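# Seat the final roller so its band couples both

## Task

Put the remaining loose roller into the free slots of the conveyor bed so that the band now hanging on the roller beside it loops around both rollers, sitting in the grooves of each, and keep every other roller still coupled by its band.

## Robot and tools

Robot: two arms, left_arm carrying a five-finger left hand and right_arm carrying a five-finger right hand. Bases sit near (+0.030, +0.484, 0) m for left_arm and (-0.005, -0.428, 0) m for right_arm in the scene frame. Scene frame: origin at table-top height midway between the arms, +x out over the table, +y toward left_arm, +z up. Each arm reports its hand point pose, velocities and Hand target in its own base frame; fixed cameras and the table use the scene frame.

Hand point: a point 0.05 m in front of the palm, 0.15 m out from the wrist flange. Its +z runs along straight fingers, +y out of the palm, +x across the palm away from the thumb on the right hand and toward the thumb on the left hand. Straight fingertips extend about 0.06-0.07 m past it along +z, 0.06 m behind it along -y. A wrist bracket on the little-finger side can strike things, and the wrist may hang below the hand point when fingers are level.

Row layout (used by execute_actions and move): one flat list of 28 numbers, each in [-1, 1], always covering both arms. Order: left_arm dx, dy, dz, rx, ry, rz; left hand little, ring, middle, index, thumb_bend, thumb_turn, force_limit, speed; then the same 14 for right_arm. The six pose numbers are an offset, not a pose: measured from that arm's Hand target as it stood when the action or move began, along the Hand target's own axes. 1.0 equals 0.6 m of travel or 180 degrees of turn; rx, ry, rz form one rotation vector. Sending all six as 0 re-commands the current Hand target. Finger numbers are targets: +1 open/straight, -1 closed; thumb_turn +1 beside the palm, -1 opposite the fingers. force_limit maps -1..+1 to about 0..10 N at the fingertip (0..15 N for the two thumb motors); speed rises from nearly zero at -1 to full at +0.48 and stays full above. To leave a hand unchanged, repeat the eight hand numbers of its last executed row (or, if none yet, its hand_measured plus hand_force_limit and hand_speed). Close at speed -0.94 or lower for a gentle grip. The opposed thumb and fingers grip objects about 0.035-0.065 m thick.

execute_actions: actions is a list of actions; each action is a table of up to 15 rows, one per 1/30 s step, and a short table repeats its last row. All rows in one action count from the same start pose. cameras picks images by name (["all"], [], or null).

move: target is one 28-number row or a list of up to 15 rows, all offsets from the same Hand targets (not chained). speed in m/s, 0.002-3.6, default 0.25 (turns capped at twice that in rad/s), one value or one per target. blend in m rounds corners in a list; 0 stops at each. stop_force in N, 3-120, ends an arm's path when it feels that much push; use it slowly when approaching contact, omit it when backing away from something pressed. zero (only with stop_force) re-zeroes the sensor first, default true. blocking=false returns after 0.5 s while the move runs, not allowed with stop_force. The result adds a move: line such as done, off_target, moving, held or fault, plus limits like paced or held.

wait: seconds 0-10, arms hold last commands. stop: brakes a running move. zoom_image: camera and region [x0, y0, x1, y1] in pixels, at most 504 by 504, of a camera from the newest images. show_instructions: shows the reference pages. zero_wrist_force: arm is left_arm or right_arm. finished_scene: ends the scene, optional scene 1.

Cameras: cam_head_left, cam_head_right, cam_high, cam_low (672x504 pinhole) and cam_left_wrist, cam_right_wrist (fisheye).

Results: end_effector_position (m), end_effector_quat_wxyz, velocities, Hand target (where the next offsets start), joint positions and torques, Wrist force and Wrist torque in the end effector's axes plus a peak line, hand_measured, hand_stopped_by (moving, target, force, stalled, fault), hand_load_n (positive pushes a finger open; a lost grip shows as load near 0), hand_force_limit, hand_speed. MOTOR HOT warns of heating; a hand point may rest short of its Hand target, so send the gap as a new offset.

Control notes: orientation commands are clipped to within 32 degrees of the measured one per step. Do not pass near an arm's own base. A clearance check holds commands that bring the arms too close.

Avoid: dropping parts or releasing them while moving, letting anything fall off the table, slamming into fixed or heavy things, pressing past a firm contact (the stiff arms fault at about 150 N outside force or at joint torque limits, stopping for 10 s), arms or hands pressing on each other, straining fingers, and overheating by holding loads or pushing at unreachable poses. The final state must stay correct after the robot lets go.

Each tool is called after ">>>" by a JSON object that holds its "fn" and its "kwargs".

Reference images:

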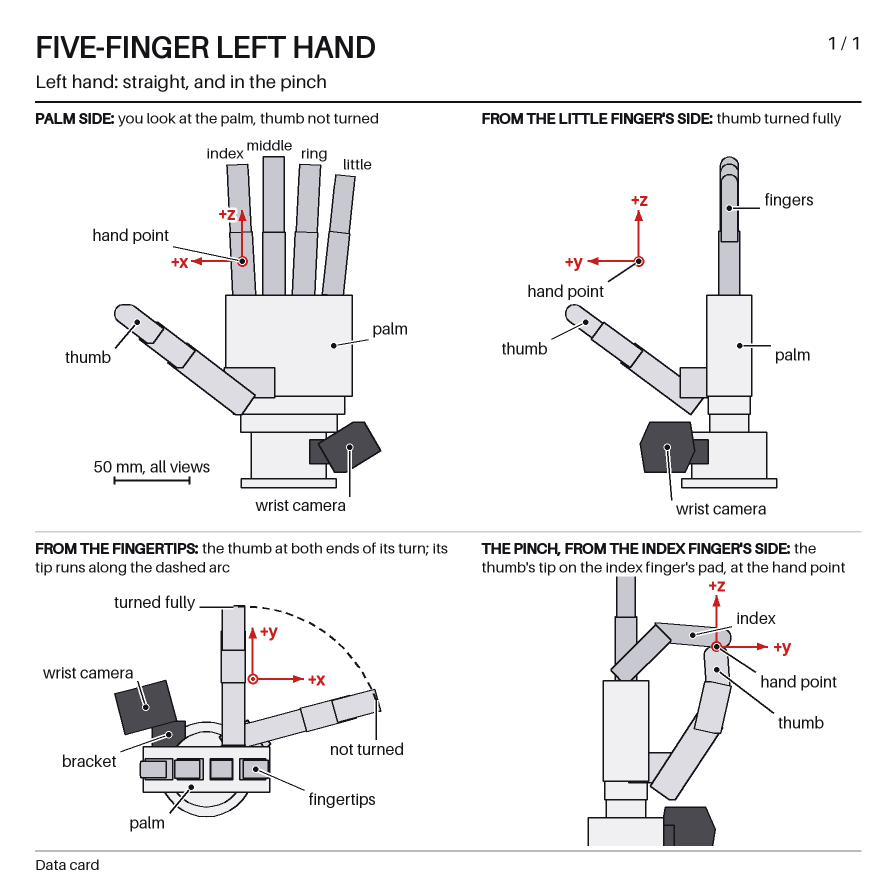

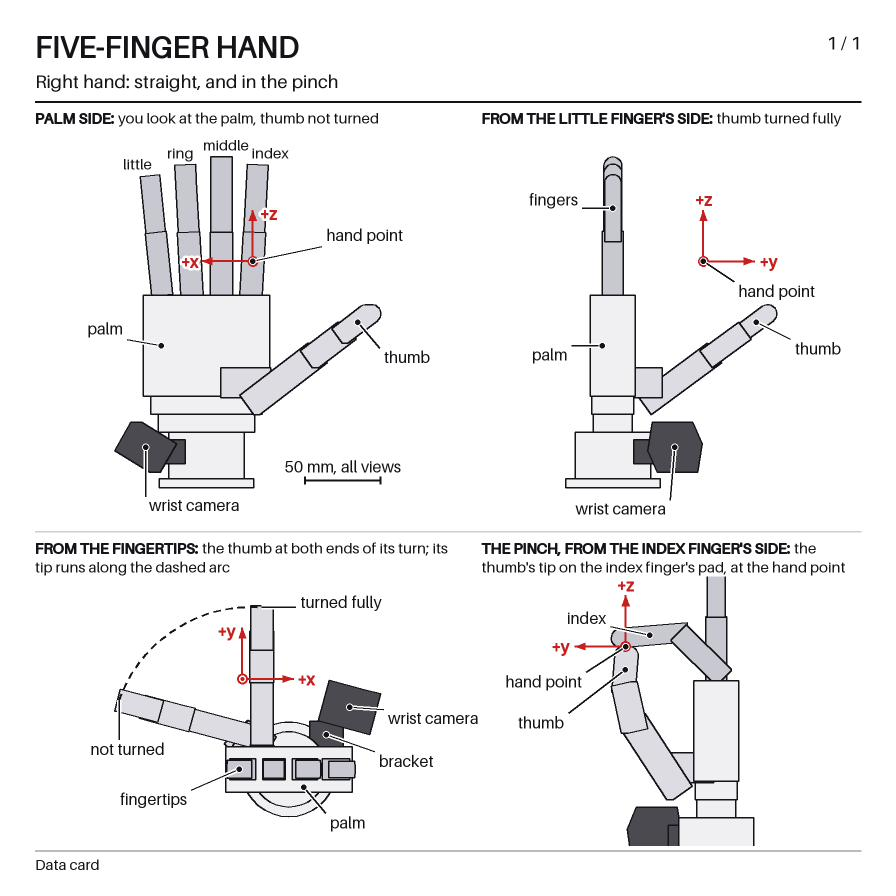

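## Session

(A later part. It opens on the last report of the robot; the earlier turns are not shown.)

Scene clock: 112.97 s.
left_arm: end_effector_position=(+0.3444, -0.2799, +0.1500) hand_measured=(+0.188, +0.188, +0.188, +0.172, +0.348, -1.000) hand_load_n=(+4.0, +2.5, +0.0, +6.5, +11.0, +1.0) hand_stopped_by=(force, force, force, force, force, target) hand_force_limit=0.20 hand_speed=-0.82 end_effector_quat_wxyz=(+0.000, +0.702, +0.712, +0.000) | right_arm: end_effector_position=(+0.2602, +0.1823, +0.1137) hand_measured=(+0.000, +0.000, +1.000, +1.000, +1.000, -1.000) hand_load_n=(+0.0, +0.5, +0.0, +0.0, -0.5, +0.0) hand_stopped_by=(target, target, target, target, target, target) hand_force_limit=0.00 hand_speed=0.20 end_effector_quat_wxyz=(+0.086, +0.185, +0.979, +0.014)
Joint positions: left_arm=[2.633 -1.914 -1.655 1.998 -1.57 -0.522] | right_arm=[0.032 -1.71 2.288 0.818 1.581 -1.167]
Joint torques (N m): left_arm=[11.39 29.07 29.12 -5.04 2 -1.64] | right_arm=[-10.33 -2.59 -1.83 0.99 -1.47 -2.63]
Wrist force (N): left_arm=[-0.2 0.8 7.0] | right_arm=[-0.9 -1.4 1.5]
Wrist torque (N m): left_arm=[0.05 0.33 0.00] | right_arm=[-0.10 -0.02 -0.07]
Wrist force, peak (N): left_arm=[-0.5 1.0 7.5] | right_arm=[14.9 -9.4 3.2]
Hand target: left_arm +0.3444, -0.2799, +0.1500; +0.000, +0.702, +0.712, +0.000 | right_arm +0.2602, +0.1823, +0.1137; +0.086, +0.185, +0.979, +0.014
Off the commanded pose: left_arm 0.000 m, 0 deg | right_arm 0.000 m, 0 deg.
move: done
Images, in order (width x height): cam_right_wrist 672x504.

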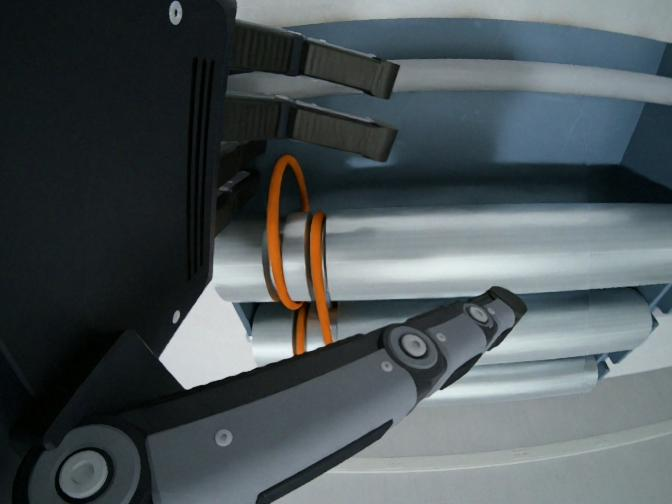

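>>> {"fn": "move", "kwargs": {"target": [0,0,0,0,0,0,-0.6,-0.6,-0.6,-0.6,-0.6,-1,0.2,-0.82, 0,0,0,0,0,0,0,0,1,0.7,1,-1,-0.7,-0.8], "speed": 0.03, "cameras": ["cam_right_wrist"]}}

>>> {"fn": "zoom_image", "kwargs": {"camera": "cam_right_wrist", "region": [210, 60, 430, 280]}}

Scene clock: 114.07 s.
left_arm: end_effector_position=(+0.3444, -0.2799, +0.1500) hand_measured=(+0.188, +0.188, +0.188, +0.172, +0.348, -1.000) hand_load_n=(+4.0, +2.5, +0.0, +6.5, +10.5, +1.0) hand_stopped_by=(force, force, force, force, force, target) hand_force_limit=0.20 hand_speed=-0.82 end_effector_quat_wxyz=(+0.000, +0.702, +0.712, +0.000) | right_arm: end_effector_position=(+0.2602, +0.1823, +0.1137) hand_measured=(+0.000, +0.000, +1.000, +0.700, +1.000, -1.000) hand_load_n=(+0.0, +0.0, +0.0, +0.5, +0.0, +0.0) hand_stopped_by=(target, target, target, target, target, target) hand_force_limit=-0.70 hand_speed=-0.80 end_effector_quat_wxyz=(+0.086, +0.185, +0.979, +0.014)
Joint positions: left_arm=[2.633 -1.914 -1.655 1.998 -1.57 -0.522] | right_arm=[0.032 -1.709 2.289 0.818 1.581 -1.167]
Joint torques (N m): left_arm=[11.76 30.83 29.7 -5.1 1.95 -1.55] | right_arm=[-9.92 -2.36 -3.13 0.83 -1.38 -0.92]
Wrist force (N): left_arm=[-0.2 1.2 7.1] | right_arm=[-0.3 -1.7 1.6]
Wrist torque (N m): left_arm=[0.09 0.34 -0.01] | right_arm=[-0.09 -0.01 -0.03]
Wrist force, peak (N): left_arm=[-0.5 1.3 7.4] | right_arm=[-1.0 -1.8 1.7]
Hand target: left_arm +0.3444, -0.2799, +0.1500; +0.000, +0.702, +0.712, +0.000 | right_arm +0.2602, +0.1823, +0.1137; +0.086, +0.185, +0.979, +0.014
Off the commanded pose: left_arm 0.000 m, 0 deg | right_arm 0.000 m, 0 deg.
move: done
Images, in order (width x height): cam_right_wrist 672x504.

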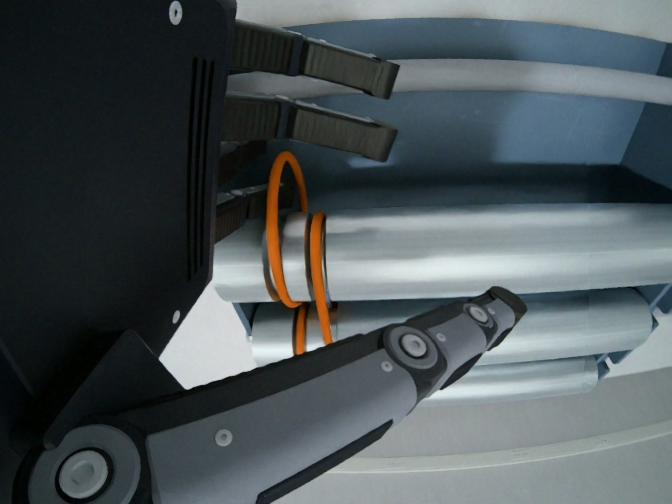

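Scaled by 2.291 from the camera's 672x504 image, which has a finer 960x720 frame.

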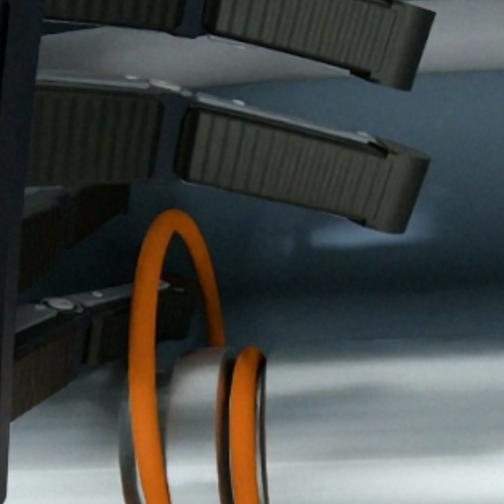

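>>> {"fn": "move", "kwargs": {"target": [0,0,0,0,0,0,-0.6,-0.6,-0.6,-0.6,-0.6,-1,0.2,-0.82, 0,0,0,0,0,0,0,0,1,0.45,1,-1,-0.7,-0.8], "speed": 0.03, "cameras": ["cam_right_wrist"]}}

>>> {"fn": "zoom_image", "kwargs": {"camera": "cam_right_wrist", "region": [210, 60, 430, 280]}}

Scene clock: 114.70 s.
left_arm: end_effector_position=(+0.3444, -0.2799, +0.1500) hand_measured=(+0.188, +0.188, +0.188, +0.172, +0.348, -1.000) hand_load_n=(+4.0, +2.5, +0.0, +6.5, +10.5, +1.5) hand_stopped_by=(force, force, force, force, force, target) hand_force_limit=0.20 hand_speed=-0.82 end_effector_quat_wxyz=(+0.000, +0.702, +0.712, +0.000) | right_arm: end_effector_position=(+0.2602, +0.1823, +0.1137) hand_measured=(+0.000, +0.000, +1.000, +0.628, +1.000, -1.000) hand_load_n=(+0.0, +0.0, +0.0, +1.5, -0.5, +0.0) hand_stopped_by=(target, target, target, force, target, target) hand_force_limit=-0.70 hand_speed=-0.80 end_effector_quat_wxyz=(+0.086, +0.185, +0.979, +0.014)
Joint positions: left_arm=[2.633 -1.914 -1.655 1.998 -1.57 -0.522] | right_arm=[0.032 -1.709 2.289 0.818 1.581 -1.167]
Joint torques (N m): left_arm=[10.87 28.52 30.32 -5.14 1.92 -1.72] | right_arm=[-9.62 -3.38 -3.47 0.9 -1.4 0.11]
Wrist force (N): left_arm=[-0.2 1.0 7.3] | right_arm=[-0.1 -2.8 1.9]
Wrist torque (N m): left_arm=[0.07 0.34 0.00] | right_arm=[-0.12 -0.03 -0.03]
Wrist force, peak (N): left_arm=[-0.2 1.2 7.4] | right_arm=[-0.5 -3.1 1.8]
Hand target: left_arm +0.3444, -0.2799, +0.1500; +0.000, +0.702, +0.712, +0.000 | right_arm +0.2602, +0.1823, +0.1137; +0.086, +0.185, +0.979, +0.014
Off the commanded pose: left_arm 0.000 m, 0 deg | right_arm 0.000 m, 0 deg.
move: done
Images, in order (width x height): cam_right_wrist 672x504.

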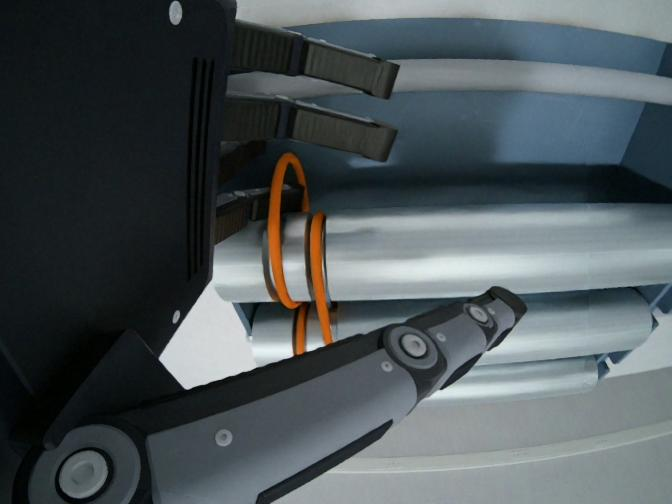

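Scaled by 2.291 from the camera's 672x504 image, which has a finer 960x720 frame.

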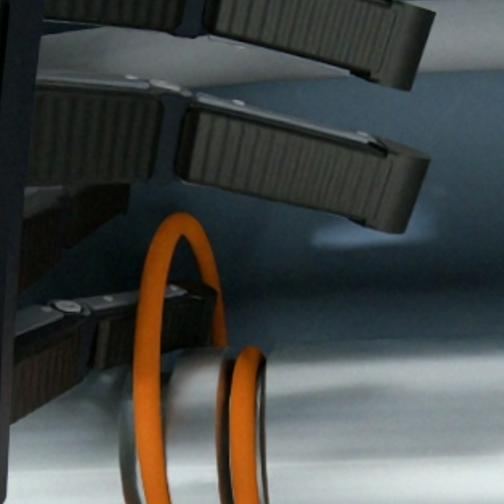

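>>> {"fn": "move", "kwargs": {"target": [[0,0,0,0,0,0,-0.6,-0.6,-0.6,-0.6,-0.6,-1,0.2,-0.82, 0.0131,-0.0048,-0.0025,0,0,0,0,0,1,0.45,1,-1,-0.7,-0.8],[0,0,0,0,0,0,-0.6,-0.6,-0.6,-0.6,-0.6,-1,0.2,-0.82, 0.0323,-0.0053,-0.0027,0,0,-0.111,0,0,1,0.45,1,-1,-0.7,-0.8]], "speed": 0.05, "stop_force": 6, "cameras": ["cam_right_wrist","cam_low","cam_head_left","cam_high"]}}

>>> {"fn": "zoom_image", "kwargs": {"camera": "cam_right_wrist", "region": [210, 60, 430, 280]}}

Scene clock: 120.17 s.
left_arm: end_effector_position=(+0.3444, -0.2799, +0.1500) hand_measured=(+0.188, +0.188, +0.188, +0.172, +0.348, -1.000) hand_load_n=(+4.5, +2.5, +0.0, +6.5, +11.0, +1.5) hand_stopped_by=(force, force, force, force, force, target) hand_force_limit=0.20 hand_speed=-0.82 end_effector_quat_wxyz=(+0.000, +0.702, +0.712, +0.000) | right_arm: end_effector_position=(+0.2410, +0.1864, +0.1119) hand_measured=(+0.000, +0.000, +1.000, +0.628, +1.000, -1.000) hand_load_n=(+0.0, +0.0, +0.0, +0.0, +0.0, +0.0) hand_stopped_by=(target, target, target, force, target, target) hand_force_limit=-0.70 hand_speed=-0.80 end_effector_quat_wxyz=(+0.087, +0.012, +0.996, -0.001)
Joint positions: left_arm=[2.633 -1.914 -1.655 1.998 -1.57 -0.522] | right_arm=[-0.031 -1.737 2.306 0.828 1.57 -1.578]
Joint torques (N m): left_arm=[11.5 26.7 31.26 -5.19 2.05 -1.65] | right_arm=[-10.25 -4.33 -27.83 3.73 -1.44 -2.99]
Wrist force (N): left_arm=[-0.3 0.9 7.3] | right_arm=[-0.7 -1.7 1.4]
Wrist torque (N m): left_arm=[0.06 0.35 -0.01] | right_arm=[-0.14 -0.04 0.00]
Wrist force, peak (N): left_arm=[-0.5 1.1 7.5] | right_arm=[-0.2 -2.9 2.1]
Hand target: left_arm +0.3444, -0.2799, +0.1500; +0.000, +0.702, +0.712, +0.000 | right_arm +0.2410, +0.1864, +0.1119; +0.087, +0.012, +0.996, -0.001
Off the commanded pose: left_arm 0.000 m, 0 deg | right_arm 0.000 m, 0 deg.
move: done
Images, in order (width x height): cam_head_left 672x504, cam_high 672x504, cam_low 672x504, cam_right_wrist 672x504.

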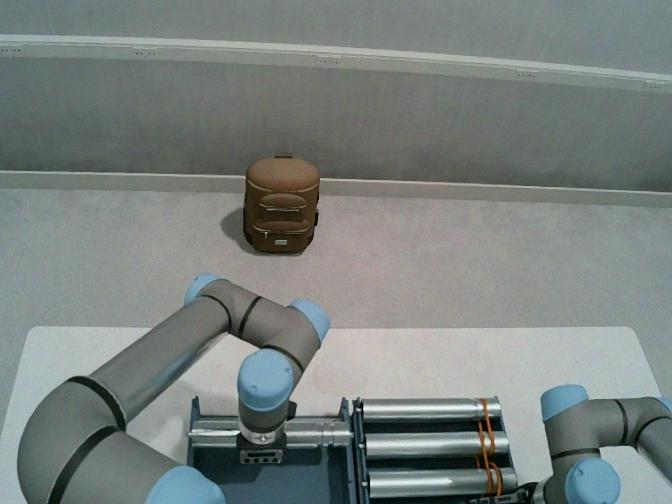

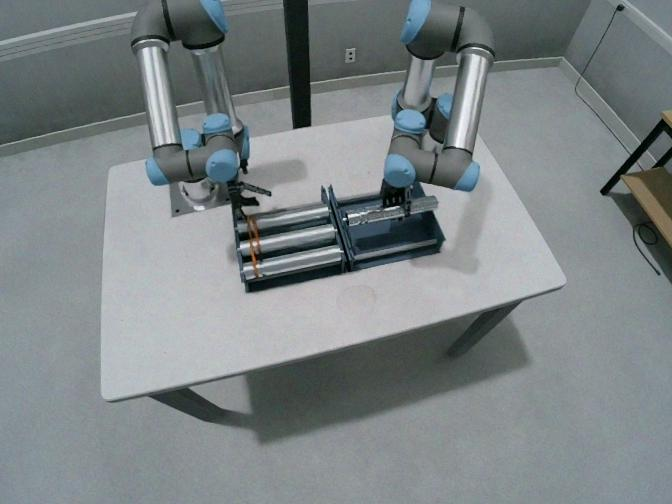

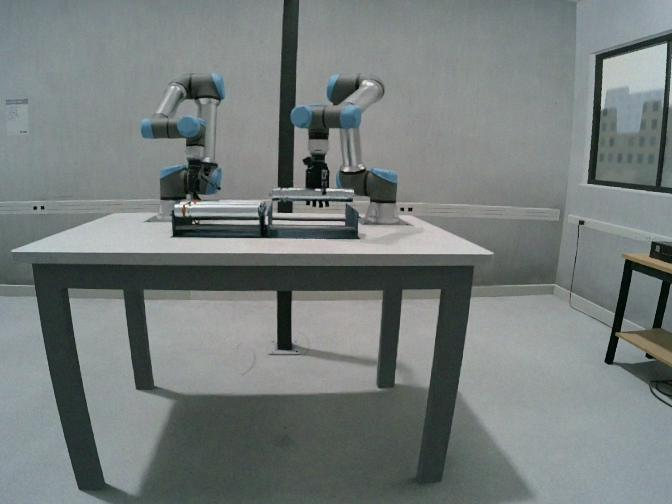

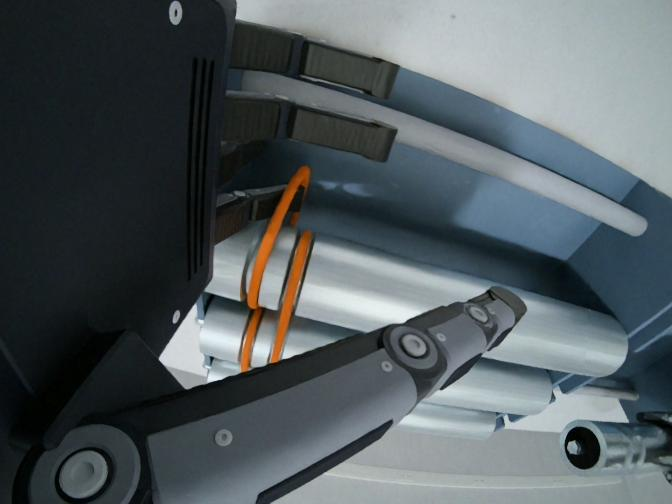

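Scaled by 2.291 from the camera's 672x504 image, which has a finer 960x720 frame.

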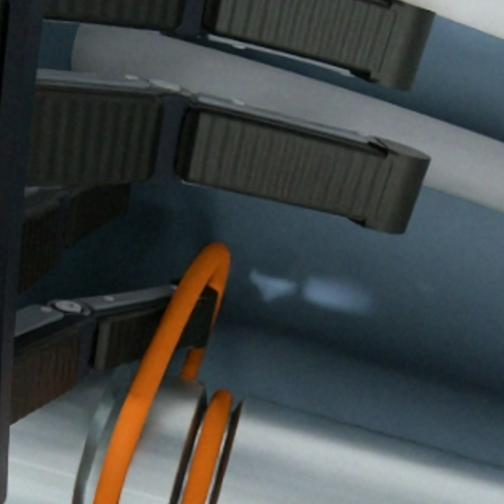

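>>> {"fn": "move", "kwargs": {"target": [0,0,0,0,0,0,-0.6,-0.6,-0.6,-0.6,-0.6,-1,0.2,-0.82, 0,0,0,0,0,0,0,0,1,0.2,1,-1,-0.6,-0.8], "speed": 0.03, "cameras": ["cam_right_wrist"]}}

>>> {"fn": "zoom_image", "kwargs": {"camera": "cam_right_wrist", "region": [210, 60, 430, 280]}}

Scene clock: 121.37 s.
left_arm: end_effector_position=(+0.3444, -0.2799, +0.1500) hand_measured=(+0.188, +0.188, +0.188, +0.172, +0.348, -1.000) hand_load_n=(+4.0, +2.5, +0.0, +6.5, +10.5, +1.5) hand_stopped_by=(force, force, force, force, force, target) hand_force_limit=0.20 hand_speed=-0.82 end_effector_quat_wxyz=(+0.000, +0.702, +0.712, +0.000) | right_arm: end_effector_position=(+0.2410, +0.1864, +0.1119) hand_measured=(+0.000, +0.000, +1.000, +0.200, +1.000, -1.000) hand_load_n=(+0.0, +0.0, +0.0, +0.0, -0.5, +0.0) hand_stopped_by=(target, target, target, target, target, target) hand_force_limit=-0.60 hand_speed=-0.80 end_effector_quat_wxyz=(+0.087, +0.012, +0.996, -0.001)
Joint positions: left_arm=[2.633 -1.914 -1.655 1.998 -1.57 -0.522] | right_arm=[-0.031 -1.737 2.306 0.828 1.57 -1.578]
Joint torques (N m): left_arm=[10.85 27.76 29.9 -5.07 2.17 -1.49] | right_arm=[-10.04 -10.85 -23.41 3.67 -1.35 -2.87]
Wrist force (N): left_arm=[-0.5 1.2 7.3] | right_arm=[-1.0 -1.6 1.6]
Wrist torque (N m): left_arm=[0.11 0.38 -0.03] | right_arm=[-0.11 -0.02 0.00]
Wrist force, peak (N): left_arm=[-0.2 1.1 7.4] | right_arm=[-1.2 -1.5 1.8]
Hand target: left_arm +0.3444, -0.2799, +0.1500; +0.000, +0.702, +0.712, +0.000 | right_arm +0.2410, +0.1864, +0.1119; +0.087, +0.012, +0.996, -0.001
Off the commanded pose: left_arm 0.000 m, 0 deg | right_arm 0.000 m, 0 deg.
move: done
Images, in order (width x height): cam_right_wrist 672x504.

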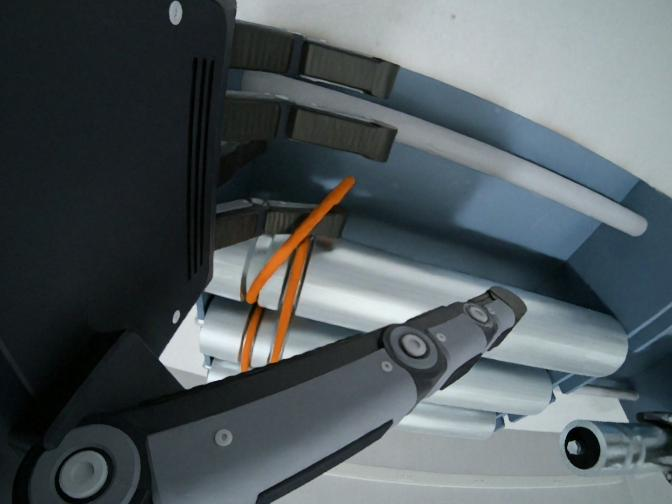

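Scaled by 2.291 from the camera's 672x504 image, which has a finer 960x720 frame.

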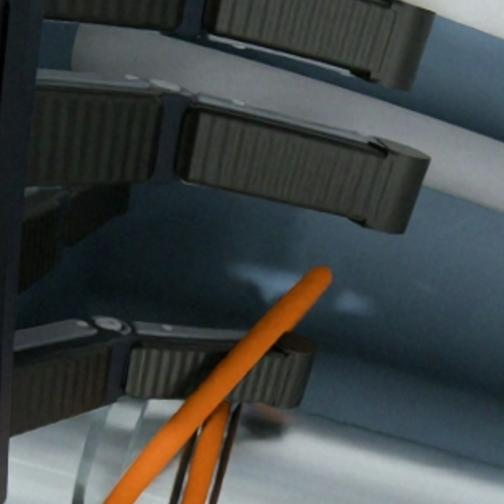

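>>> {"fn": "move", "kwargs": {"target": [0,0,0,0,0,0,-0.6,-0.6,-0.6,-0.6,-0.6,-1,0.2,-0.82, 0,0.012,0,0,0,0,0,0,1,-0.05,1,-1,-0.6,-0.8], "speed": 0.03, "cameras": ["cam_right_wrist"]}}

>>> {"fn": "zoom_image", "kwargs": {"camera": "cam_right_wrist", "region": [210, 60, 430, 280]}}

Scene clock: 123.07 s.
left_arm: end_effector_position=(+0.3444, -0.2799, +0.1500) hand_measured=(+0.188, +0.188, +0.188, +0.172, +0.348, -1.000) hand_load_n=(+4.0, +2.5, +0.0, +6.5, +10.5, +1.5) hand_stopped_by=(force, force, force, force, force, target) hand_force_limit=0.20 hand_speed=-0.82 end_effector_quat_wxyz=(+0.000, +0.702, +0.712, +0.000) | right_arm: end_effector_position=(+0.2412, +0.1936, +0.1119) hand_measured=(+0.000, +0.000, +1.000, -0.050, +1.000, -1.000) hand_load_n=(+0.5, +0.0, +0.0, +0.0, +0.0, +0.0) hand_stopped_by=(target, target, target, target, target, target) hand_force_limit=-0.60 hand_speed=-0.80 end_effector_quat_wxyz=(+0.087, +0.012, +0.996, -0.001)
Joint positions: left_arm=[2.633 -1.914 -1.655 1.998 -1.57 -0.522] | right_arm=[0.012 -1.722 2.294 0.825 1.578 -1.535]
Joint torques (N m): left_arm=[10.91 25.8 31.32 -5.1 2.07 -1.72] | right_arm=[9.14 -1.73 -30.79 0.89 1.58 2.99]
Wrist force (N): left_arm=[-0.3 0.8 7.2] | right_arm=[-1.3 -1.9 1.6]
Wrist torque (N m): left_arm=[0.04 0.35 -0.01] | right_arm=[-0.15 -0.01 -0.13]
Wrist force, peak (N): left_arm=[-0.3 1.1 7.4] | right_arm=[-1.3 -1.9 1.6]
Hand target: left_arm +0.3444, -0.2799, +0.1500; +0.000, +0.702, +0.712, +0.000 | right_arm +0.2412, +0.1936, +0.1119; +0.087, +0.012, +0.996, -0.001
Off the commanded pose: left_arm 0.000 m, 0 deg | right_arm 0.000 m, 0 deg.
move: done
Images, in order (width x height): cam_right_wrist 672x504.

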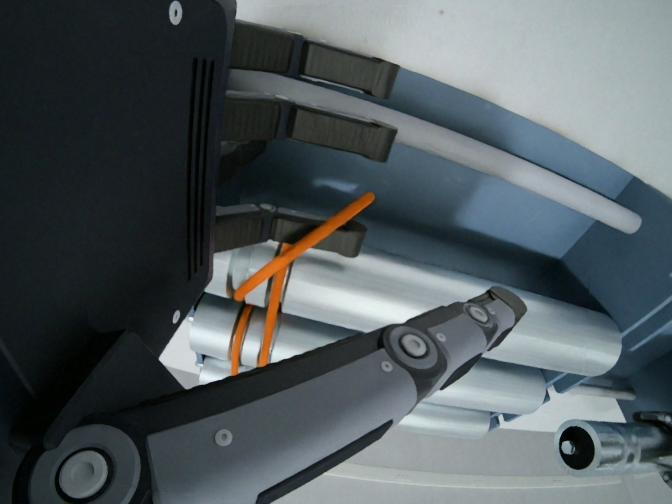

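Scaled by 2.291 from the camera's 672x504 image, which has a finer 960x720 frame.

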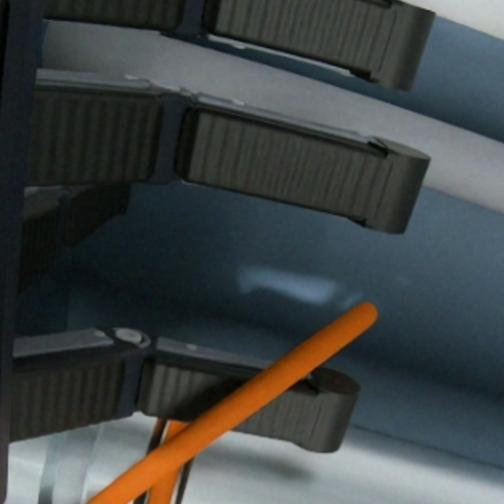

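>>> {"fn": "move", "kwargs": {"target": [0,0,0,0,0,0,-0.6,-0.6,-0.6,-0.6,-0.6,-1,0.2,-0.82, 0.028,0,-0.012,0,0,0,0,0,1,-0.05,1,-1,-0.6,-0.8], "speed": 0.04, "stop_force": 5, "cameras": ["cam_right_wrist","cam_high","cam_low","cam_head_left"]}}

>>> {"fn": "zoom_image", "kwargs": {"camera": "cam_right_wrist", "region": [210, 60, 430, 280]}}

>>> {"fn": "zoom_image", "kwargs": {"camera": "cam_high", "region": [190, 150, 300, 290]}}

>>> {"fn": "zoom_image", "kwargs": {"camera": "cam_low", "region": [150, 140, 240, 250]}}

>>> {"fn": "zoom_image", "kwargs": {"camera": "cam_head_left", "region": [440, 380, 600, 504]}}

Scene clock: 124.70 s.
left_arm: end_effector_position=(+0.3444, -0.2799, +0.1500) hand_measured=(+0.188, +0.188, +0.188, +0.172, +0.348, -1.000) hand_load_n=(+4.0, +2.5, +0.0, +6.5, +11.0, +1.5) hand_stopped_by=(force, force, force, force, force, target) hand_force_limit=0.20 hand_speed=-0.82 end_effector_quat_wxyz=(+0.000, +0.702, +0.712, +0.000) | right_arm: end_effector_position=(+0.2234, +0.1940, +0.1161) hand_measured=(+0.000, +0.000, +1.000, -0.050, +1.000, -1.000) hand_load_n=(+0.0, +0.0, +0.0, +0.5, +0.0, +0.0) hand_stopped_by=(target, target, target, target, target, target) hand_force_limit=-0.60 hand_speed=-0.80 end_effector_quat_wxyz=(+0.087, +0.012, +0.996, -0.001)
Joint positions: left_arm=[2.633 -1.914 -1.655 1.998 -1.57 -0.522] | right_arm=[0.017 -1.775 2.322 0.849 1.578 -1.531]
Joint torques (N m): left_arm=[10.42 26.26 30.67 -5.08 2.04 -1.46] | right_arm=[6.43 -13.74 -2.05 4.27 -0.14 1.7]
Wrist force (N): left_arm=[-0.5 1.0 7.0] | right_arm=[-2.3 -2.2 1.7]
Wrist torque (N m): left_arm=[0.09 0.38 -0.02] | right_arm=[-0.10 -0.03 -0.13]
Wrist force, peak (N): left_arm=[-0.7 1.2 7.5] | right_arm=[-2.5 -2.4 2.1]
Hand target: left_arm +0.3444, -0.2799, +0.1500; +0.000, +0.702, +0.712, +0.000 | right_arm +0.2234, +0.1940, +0.1161; +0.087, +0.012, +0.996, -0.001
Off the commanded pose: left_arm 0.000 m, 0 deg | right_arm 0.000 m, 0 deg.
move: done
Images, in order (width x height): cam_head_left 672x504, cam_high 672x504, cam_low 672x504, cam_right_wrist 672x504.

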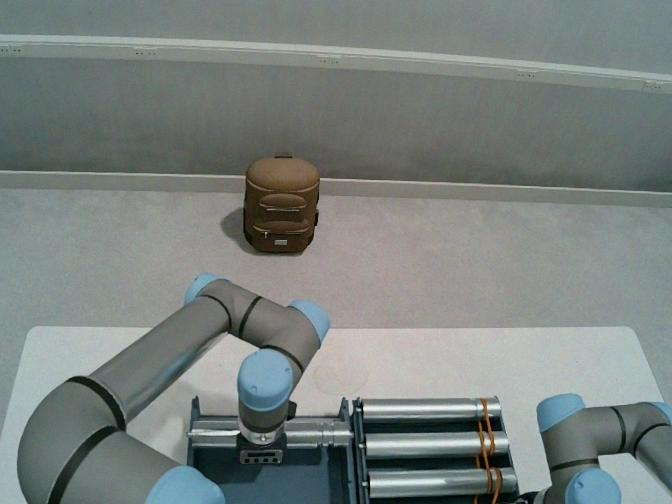

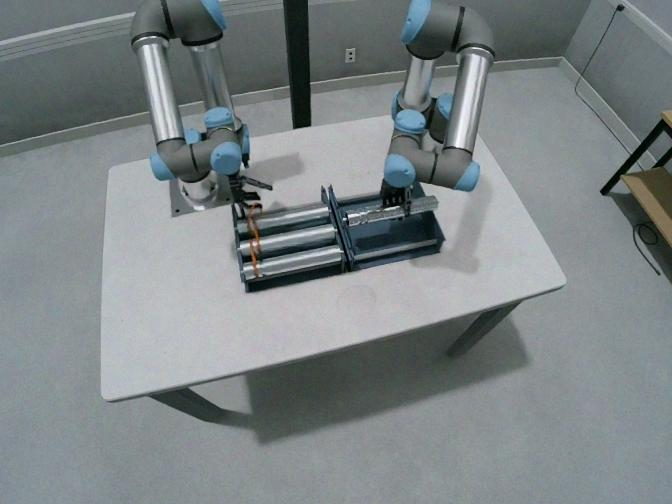

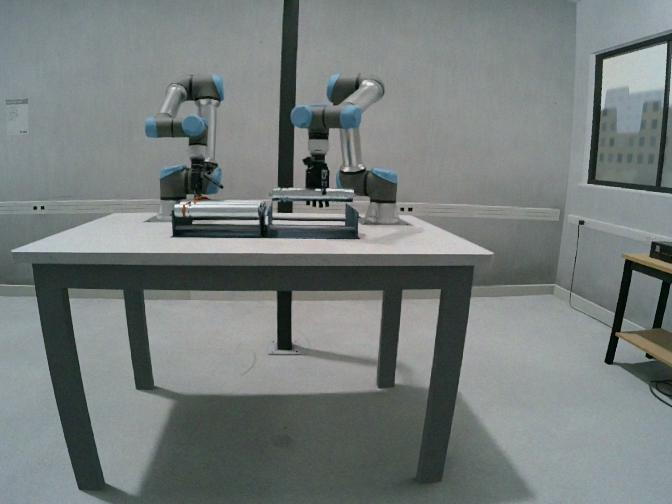

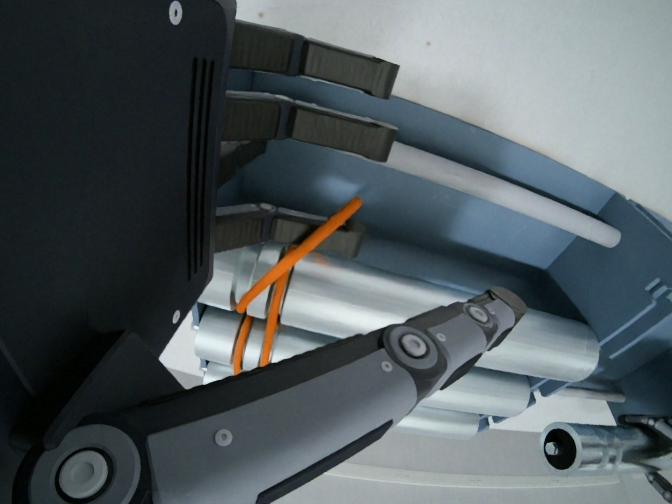

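Scaled by 2.291 from the camera's 672x504 image, which has a finer 960x720 frame.

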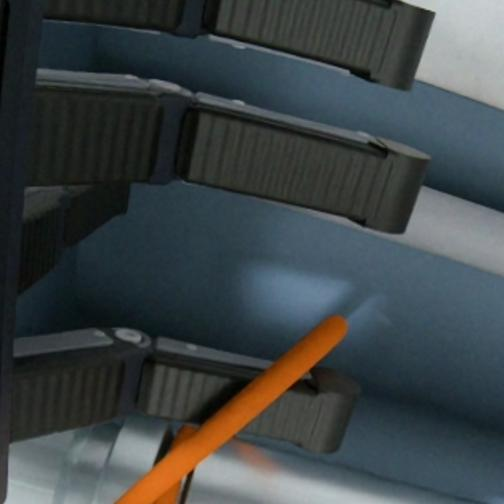

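Scaled by 3.600 from the camera's 672x504 image, which has a finer 960x720 frame.

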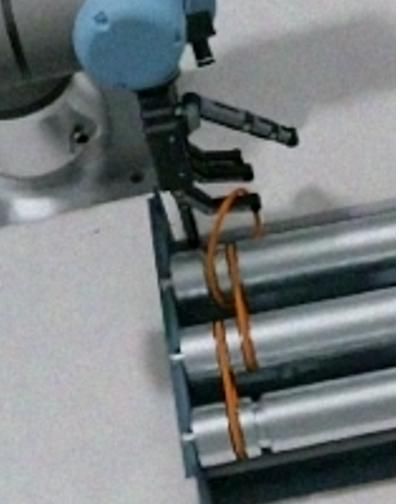

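Scaled by 4.582 from the camera's 672x504 image, which has a finer 960x720 frame.

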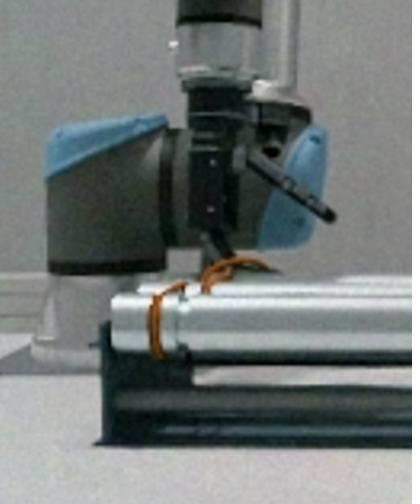

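Scaled by 3.150 from the camera's 672x504 image, which has a finer 960x720 frame.

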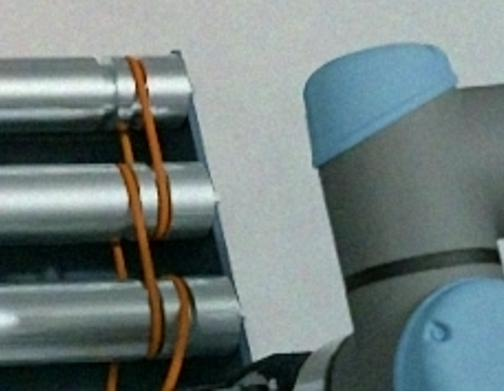

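>>> {"fn": "zoom_image", "kwargs": {"camera": "cam_high", "region": [230, 190, 280, 240]}}

>>> {"fn": "zoom_image", "kwargs": {"camera": "cam_right_wrist", "region": [210, 170, 400, 330]}}

>>> {"fn": "zoom_image", "kwargs": {"camera": "cam_low", "region": [175, 180, 225, 230]}}

Scaled by 10.080 from the camera's 672x504 image, which has a finer 960x720 frame.

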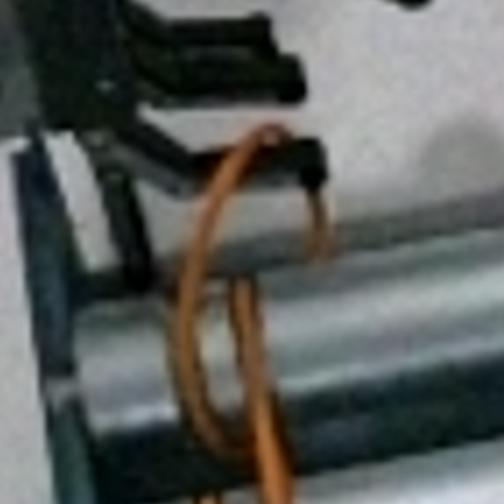

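Scaled by 2.653 from the camera's 672x504 image, which has a finer 960x720 frame.

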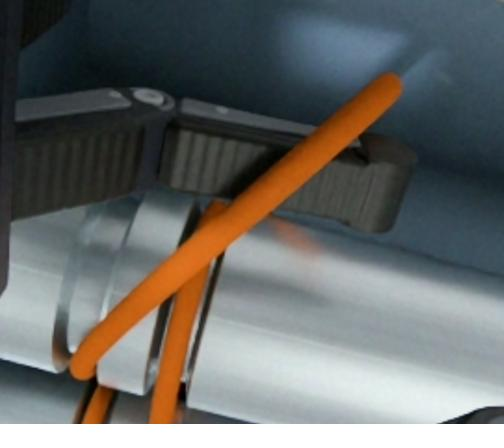

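Scaled by 10.080 from the camera's 672x504 image, which has a finer 960x720 frame.

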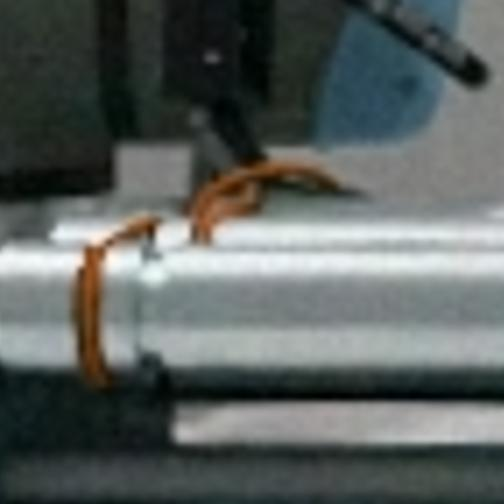

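>>> {"fn": "move", "kwargs": {"target": [0,0,0,0,0,0,-0.6,-0.6,-0.6,-0.6,-0.6,-1,0.2,-0.82, 0.0273,-0.0133,-0.0268,0,0,0,0,0,1,-0.05,1,-1,-0.6,-0.8], "speed": 0.04, "stop_force": 5, "cameras": ["cam_right_wrist","cam_high","cam_low","cam_head_left"]}}

>>> {"fn": "zoom_image", "kwargs": {"camera": "cam_right_wrist", "region": [200, 160, 400, 340]}}

>>> {"fn": "zoom_image", "kwargs": {"camera": "cam_high", "region": [225, 180, 285, 240]}}

>>> {"fn": "zoom_image", "kwargs": {"camera": "cam_low", "region": [165, 170, 235, 240]}}

>>> {"fn": "zoom_image", "kwargs": {"camera": "cam_head_left", "region": [460, 400, 560, 504]}}

Scene clock: 129.00 s.
left_arm: end_effector_position=(+0.3444, -0.2799, +0.1500) hand_measured=(+0.188, +0.188, +0.188, +0.172, +0.348, -1.000) hand_load_n=(+4.0, +2.5, +0.5, +6.5, +10.5, +1.5) hand_stopped_by=(force, force, force, force, force, target) hand_force_limit=0.20 hand_speed=-0.82 end_effector_quat_wxyz=(+0.000, +0.702, +0.712, +0.000) | right_arm: end_effector_position=(+0.2103, +0.1890, +0.1249) hand_measured=(+0.000, +0.000, +1.000, -0.050, +1.000, -1.000) hand_load_n=(+0.0, +0.0, +0.0, +4.0, +0.0, +0.0) hand_stopped_by=(target, target, target, target, target, target) hand_force_limit=-0.60 hand_speed=-0.80 end_effector_quat_wxyz=(+0.087, +0.012, +0.996, -0.002)
Joint positions: left_arm=[2.633 -1.914 -1.655 1.998 -1.57 -0.522] | right_arm=[-0.018 -1.839 2.342 0.894 1.573 -1.565]
Joint torques (N m): left_arm=[9.82 25.03 28.73 -5.09 2.06 -1.77] | right_arm=[12.28 2.37 -27.5 2.61 1.08 2.5]
Wrist force (N): left_arm=[-0.2 1.2 7.4] | right_arm=[-6.6 -3.4 4.6]
Wrist torque (N m): left_arm=[0.09 0.35 -0.02] | right_arm=[-0.14 -0.07 -0.20]
Wrist force, peak (N): left_arm=[-0.2 1.0 7.5] | right_arm=[-9.2 -4.4 5.7]
Hand target: left_arm +0.3444, -0.2799, +0.1500; +0.000, +0.702, +0.712, +0.000 | right_arm +0.2103, +0.1890, +0.1249; +0.087, +0.012, +0.996, -0.002 (not the last commanded pose)
Off the commanded pose: left_arm 0.000 m, 0 deg | right_arm 0.008 m, 0 deg.
move: contact (right_arm)
Images, in order (width x height): cam_head_left 672x504, cam_high 672x504, cam_low 672x504, cam_right_wrist 672x504.

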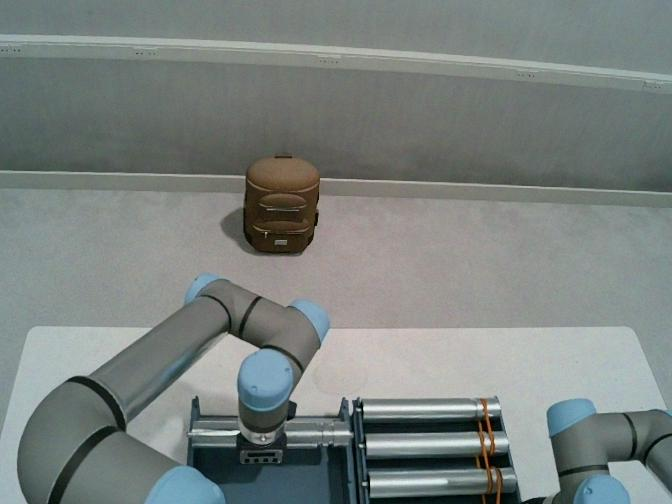

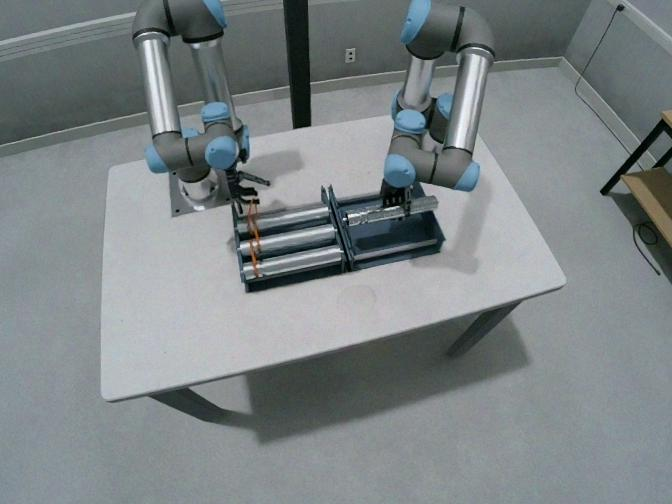

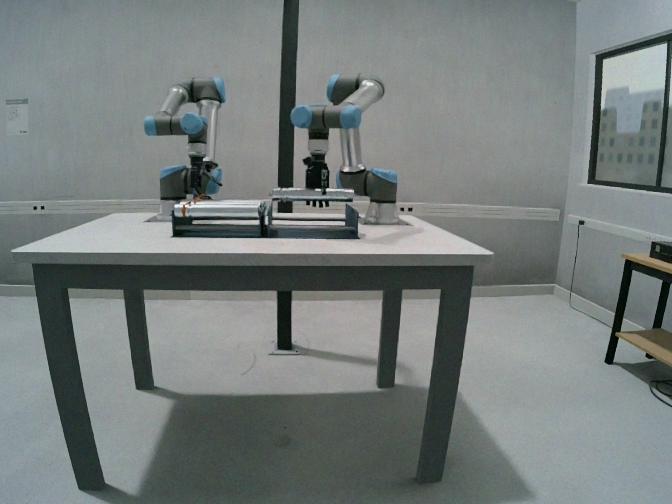

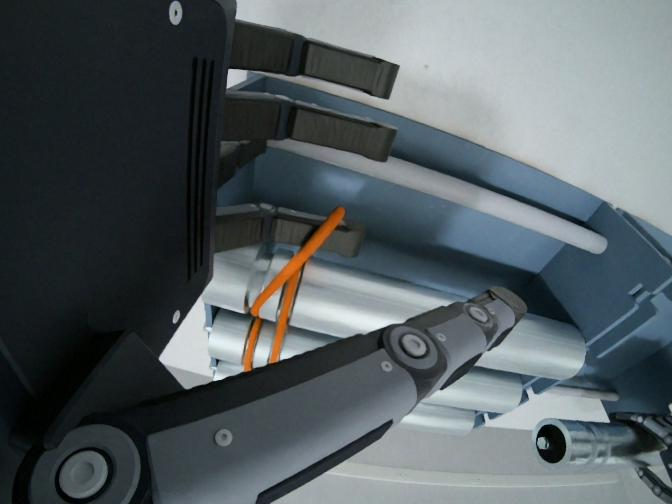

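Scaled by 2.520 from the camera's 672x504 image, which has a finer 960x720 frame.

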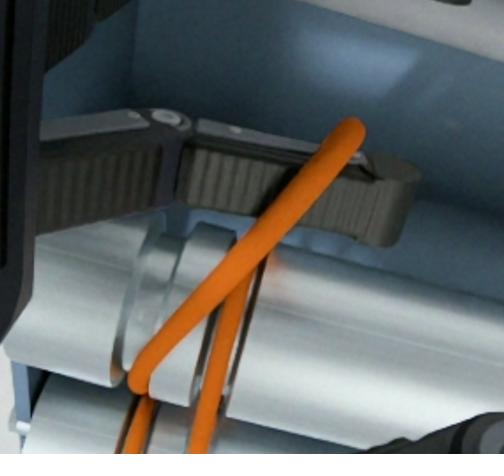

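Scaled by 8.400 from the camera's 672x504 image, which has a finer 960x720 frame.

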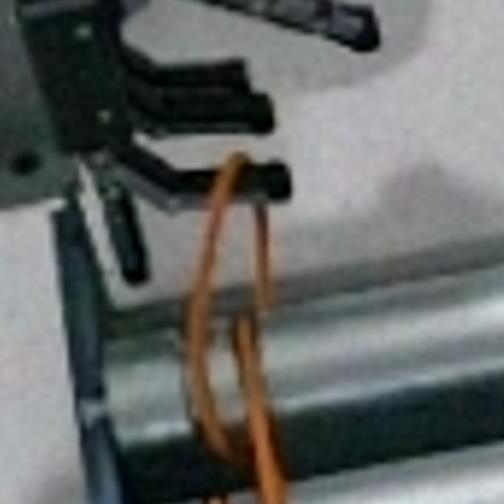

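Scaled by 7.200 from the camera's 672x504 image, which has a finer 960x720 frame.

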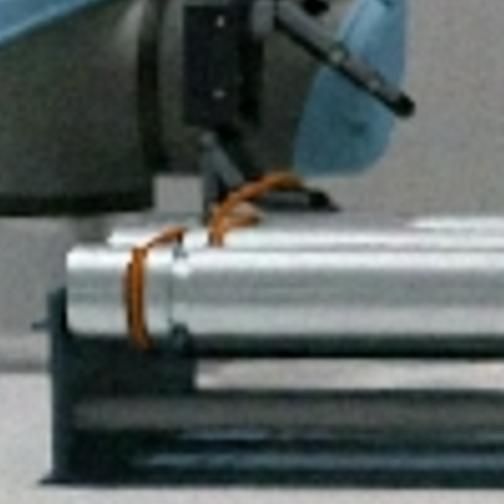

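Scaled by 4.846 from the camera's 672x504 image, which has a finer 960x720 frame.

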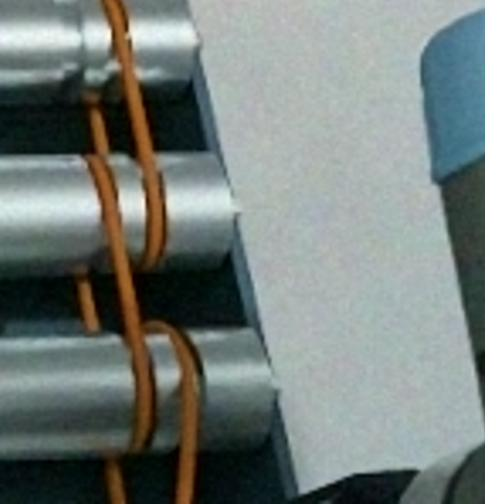

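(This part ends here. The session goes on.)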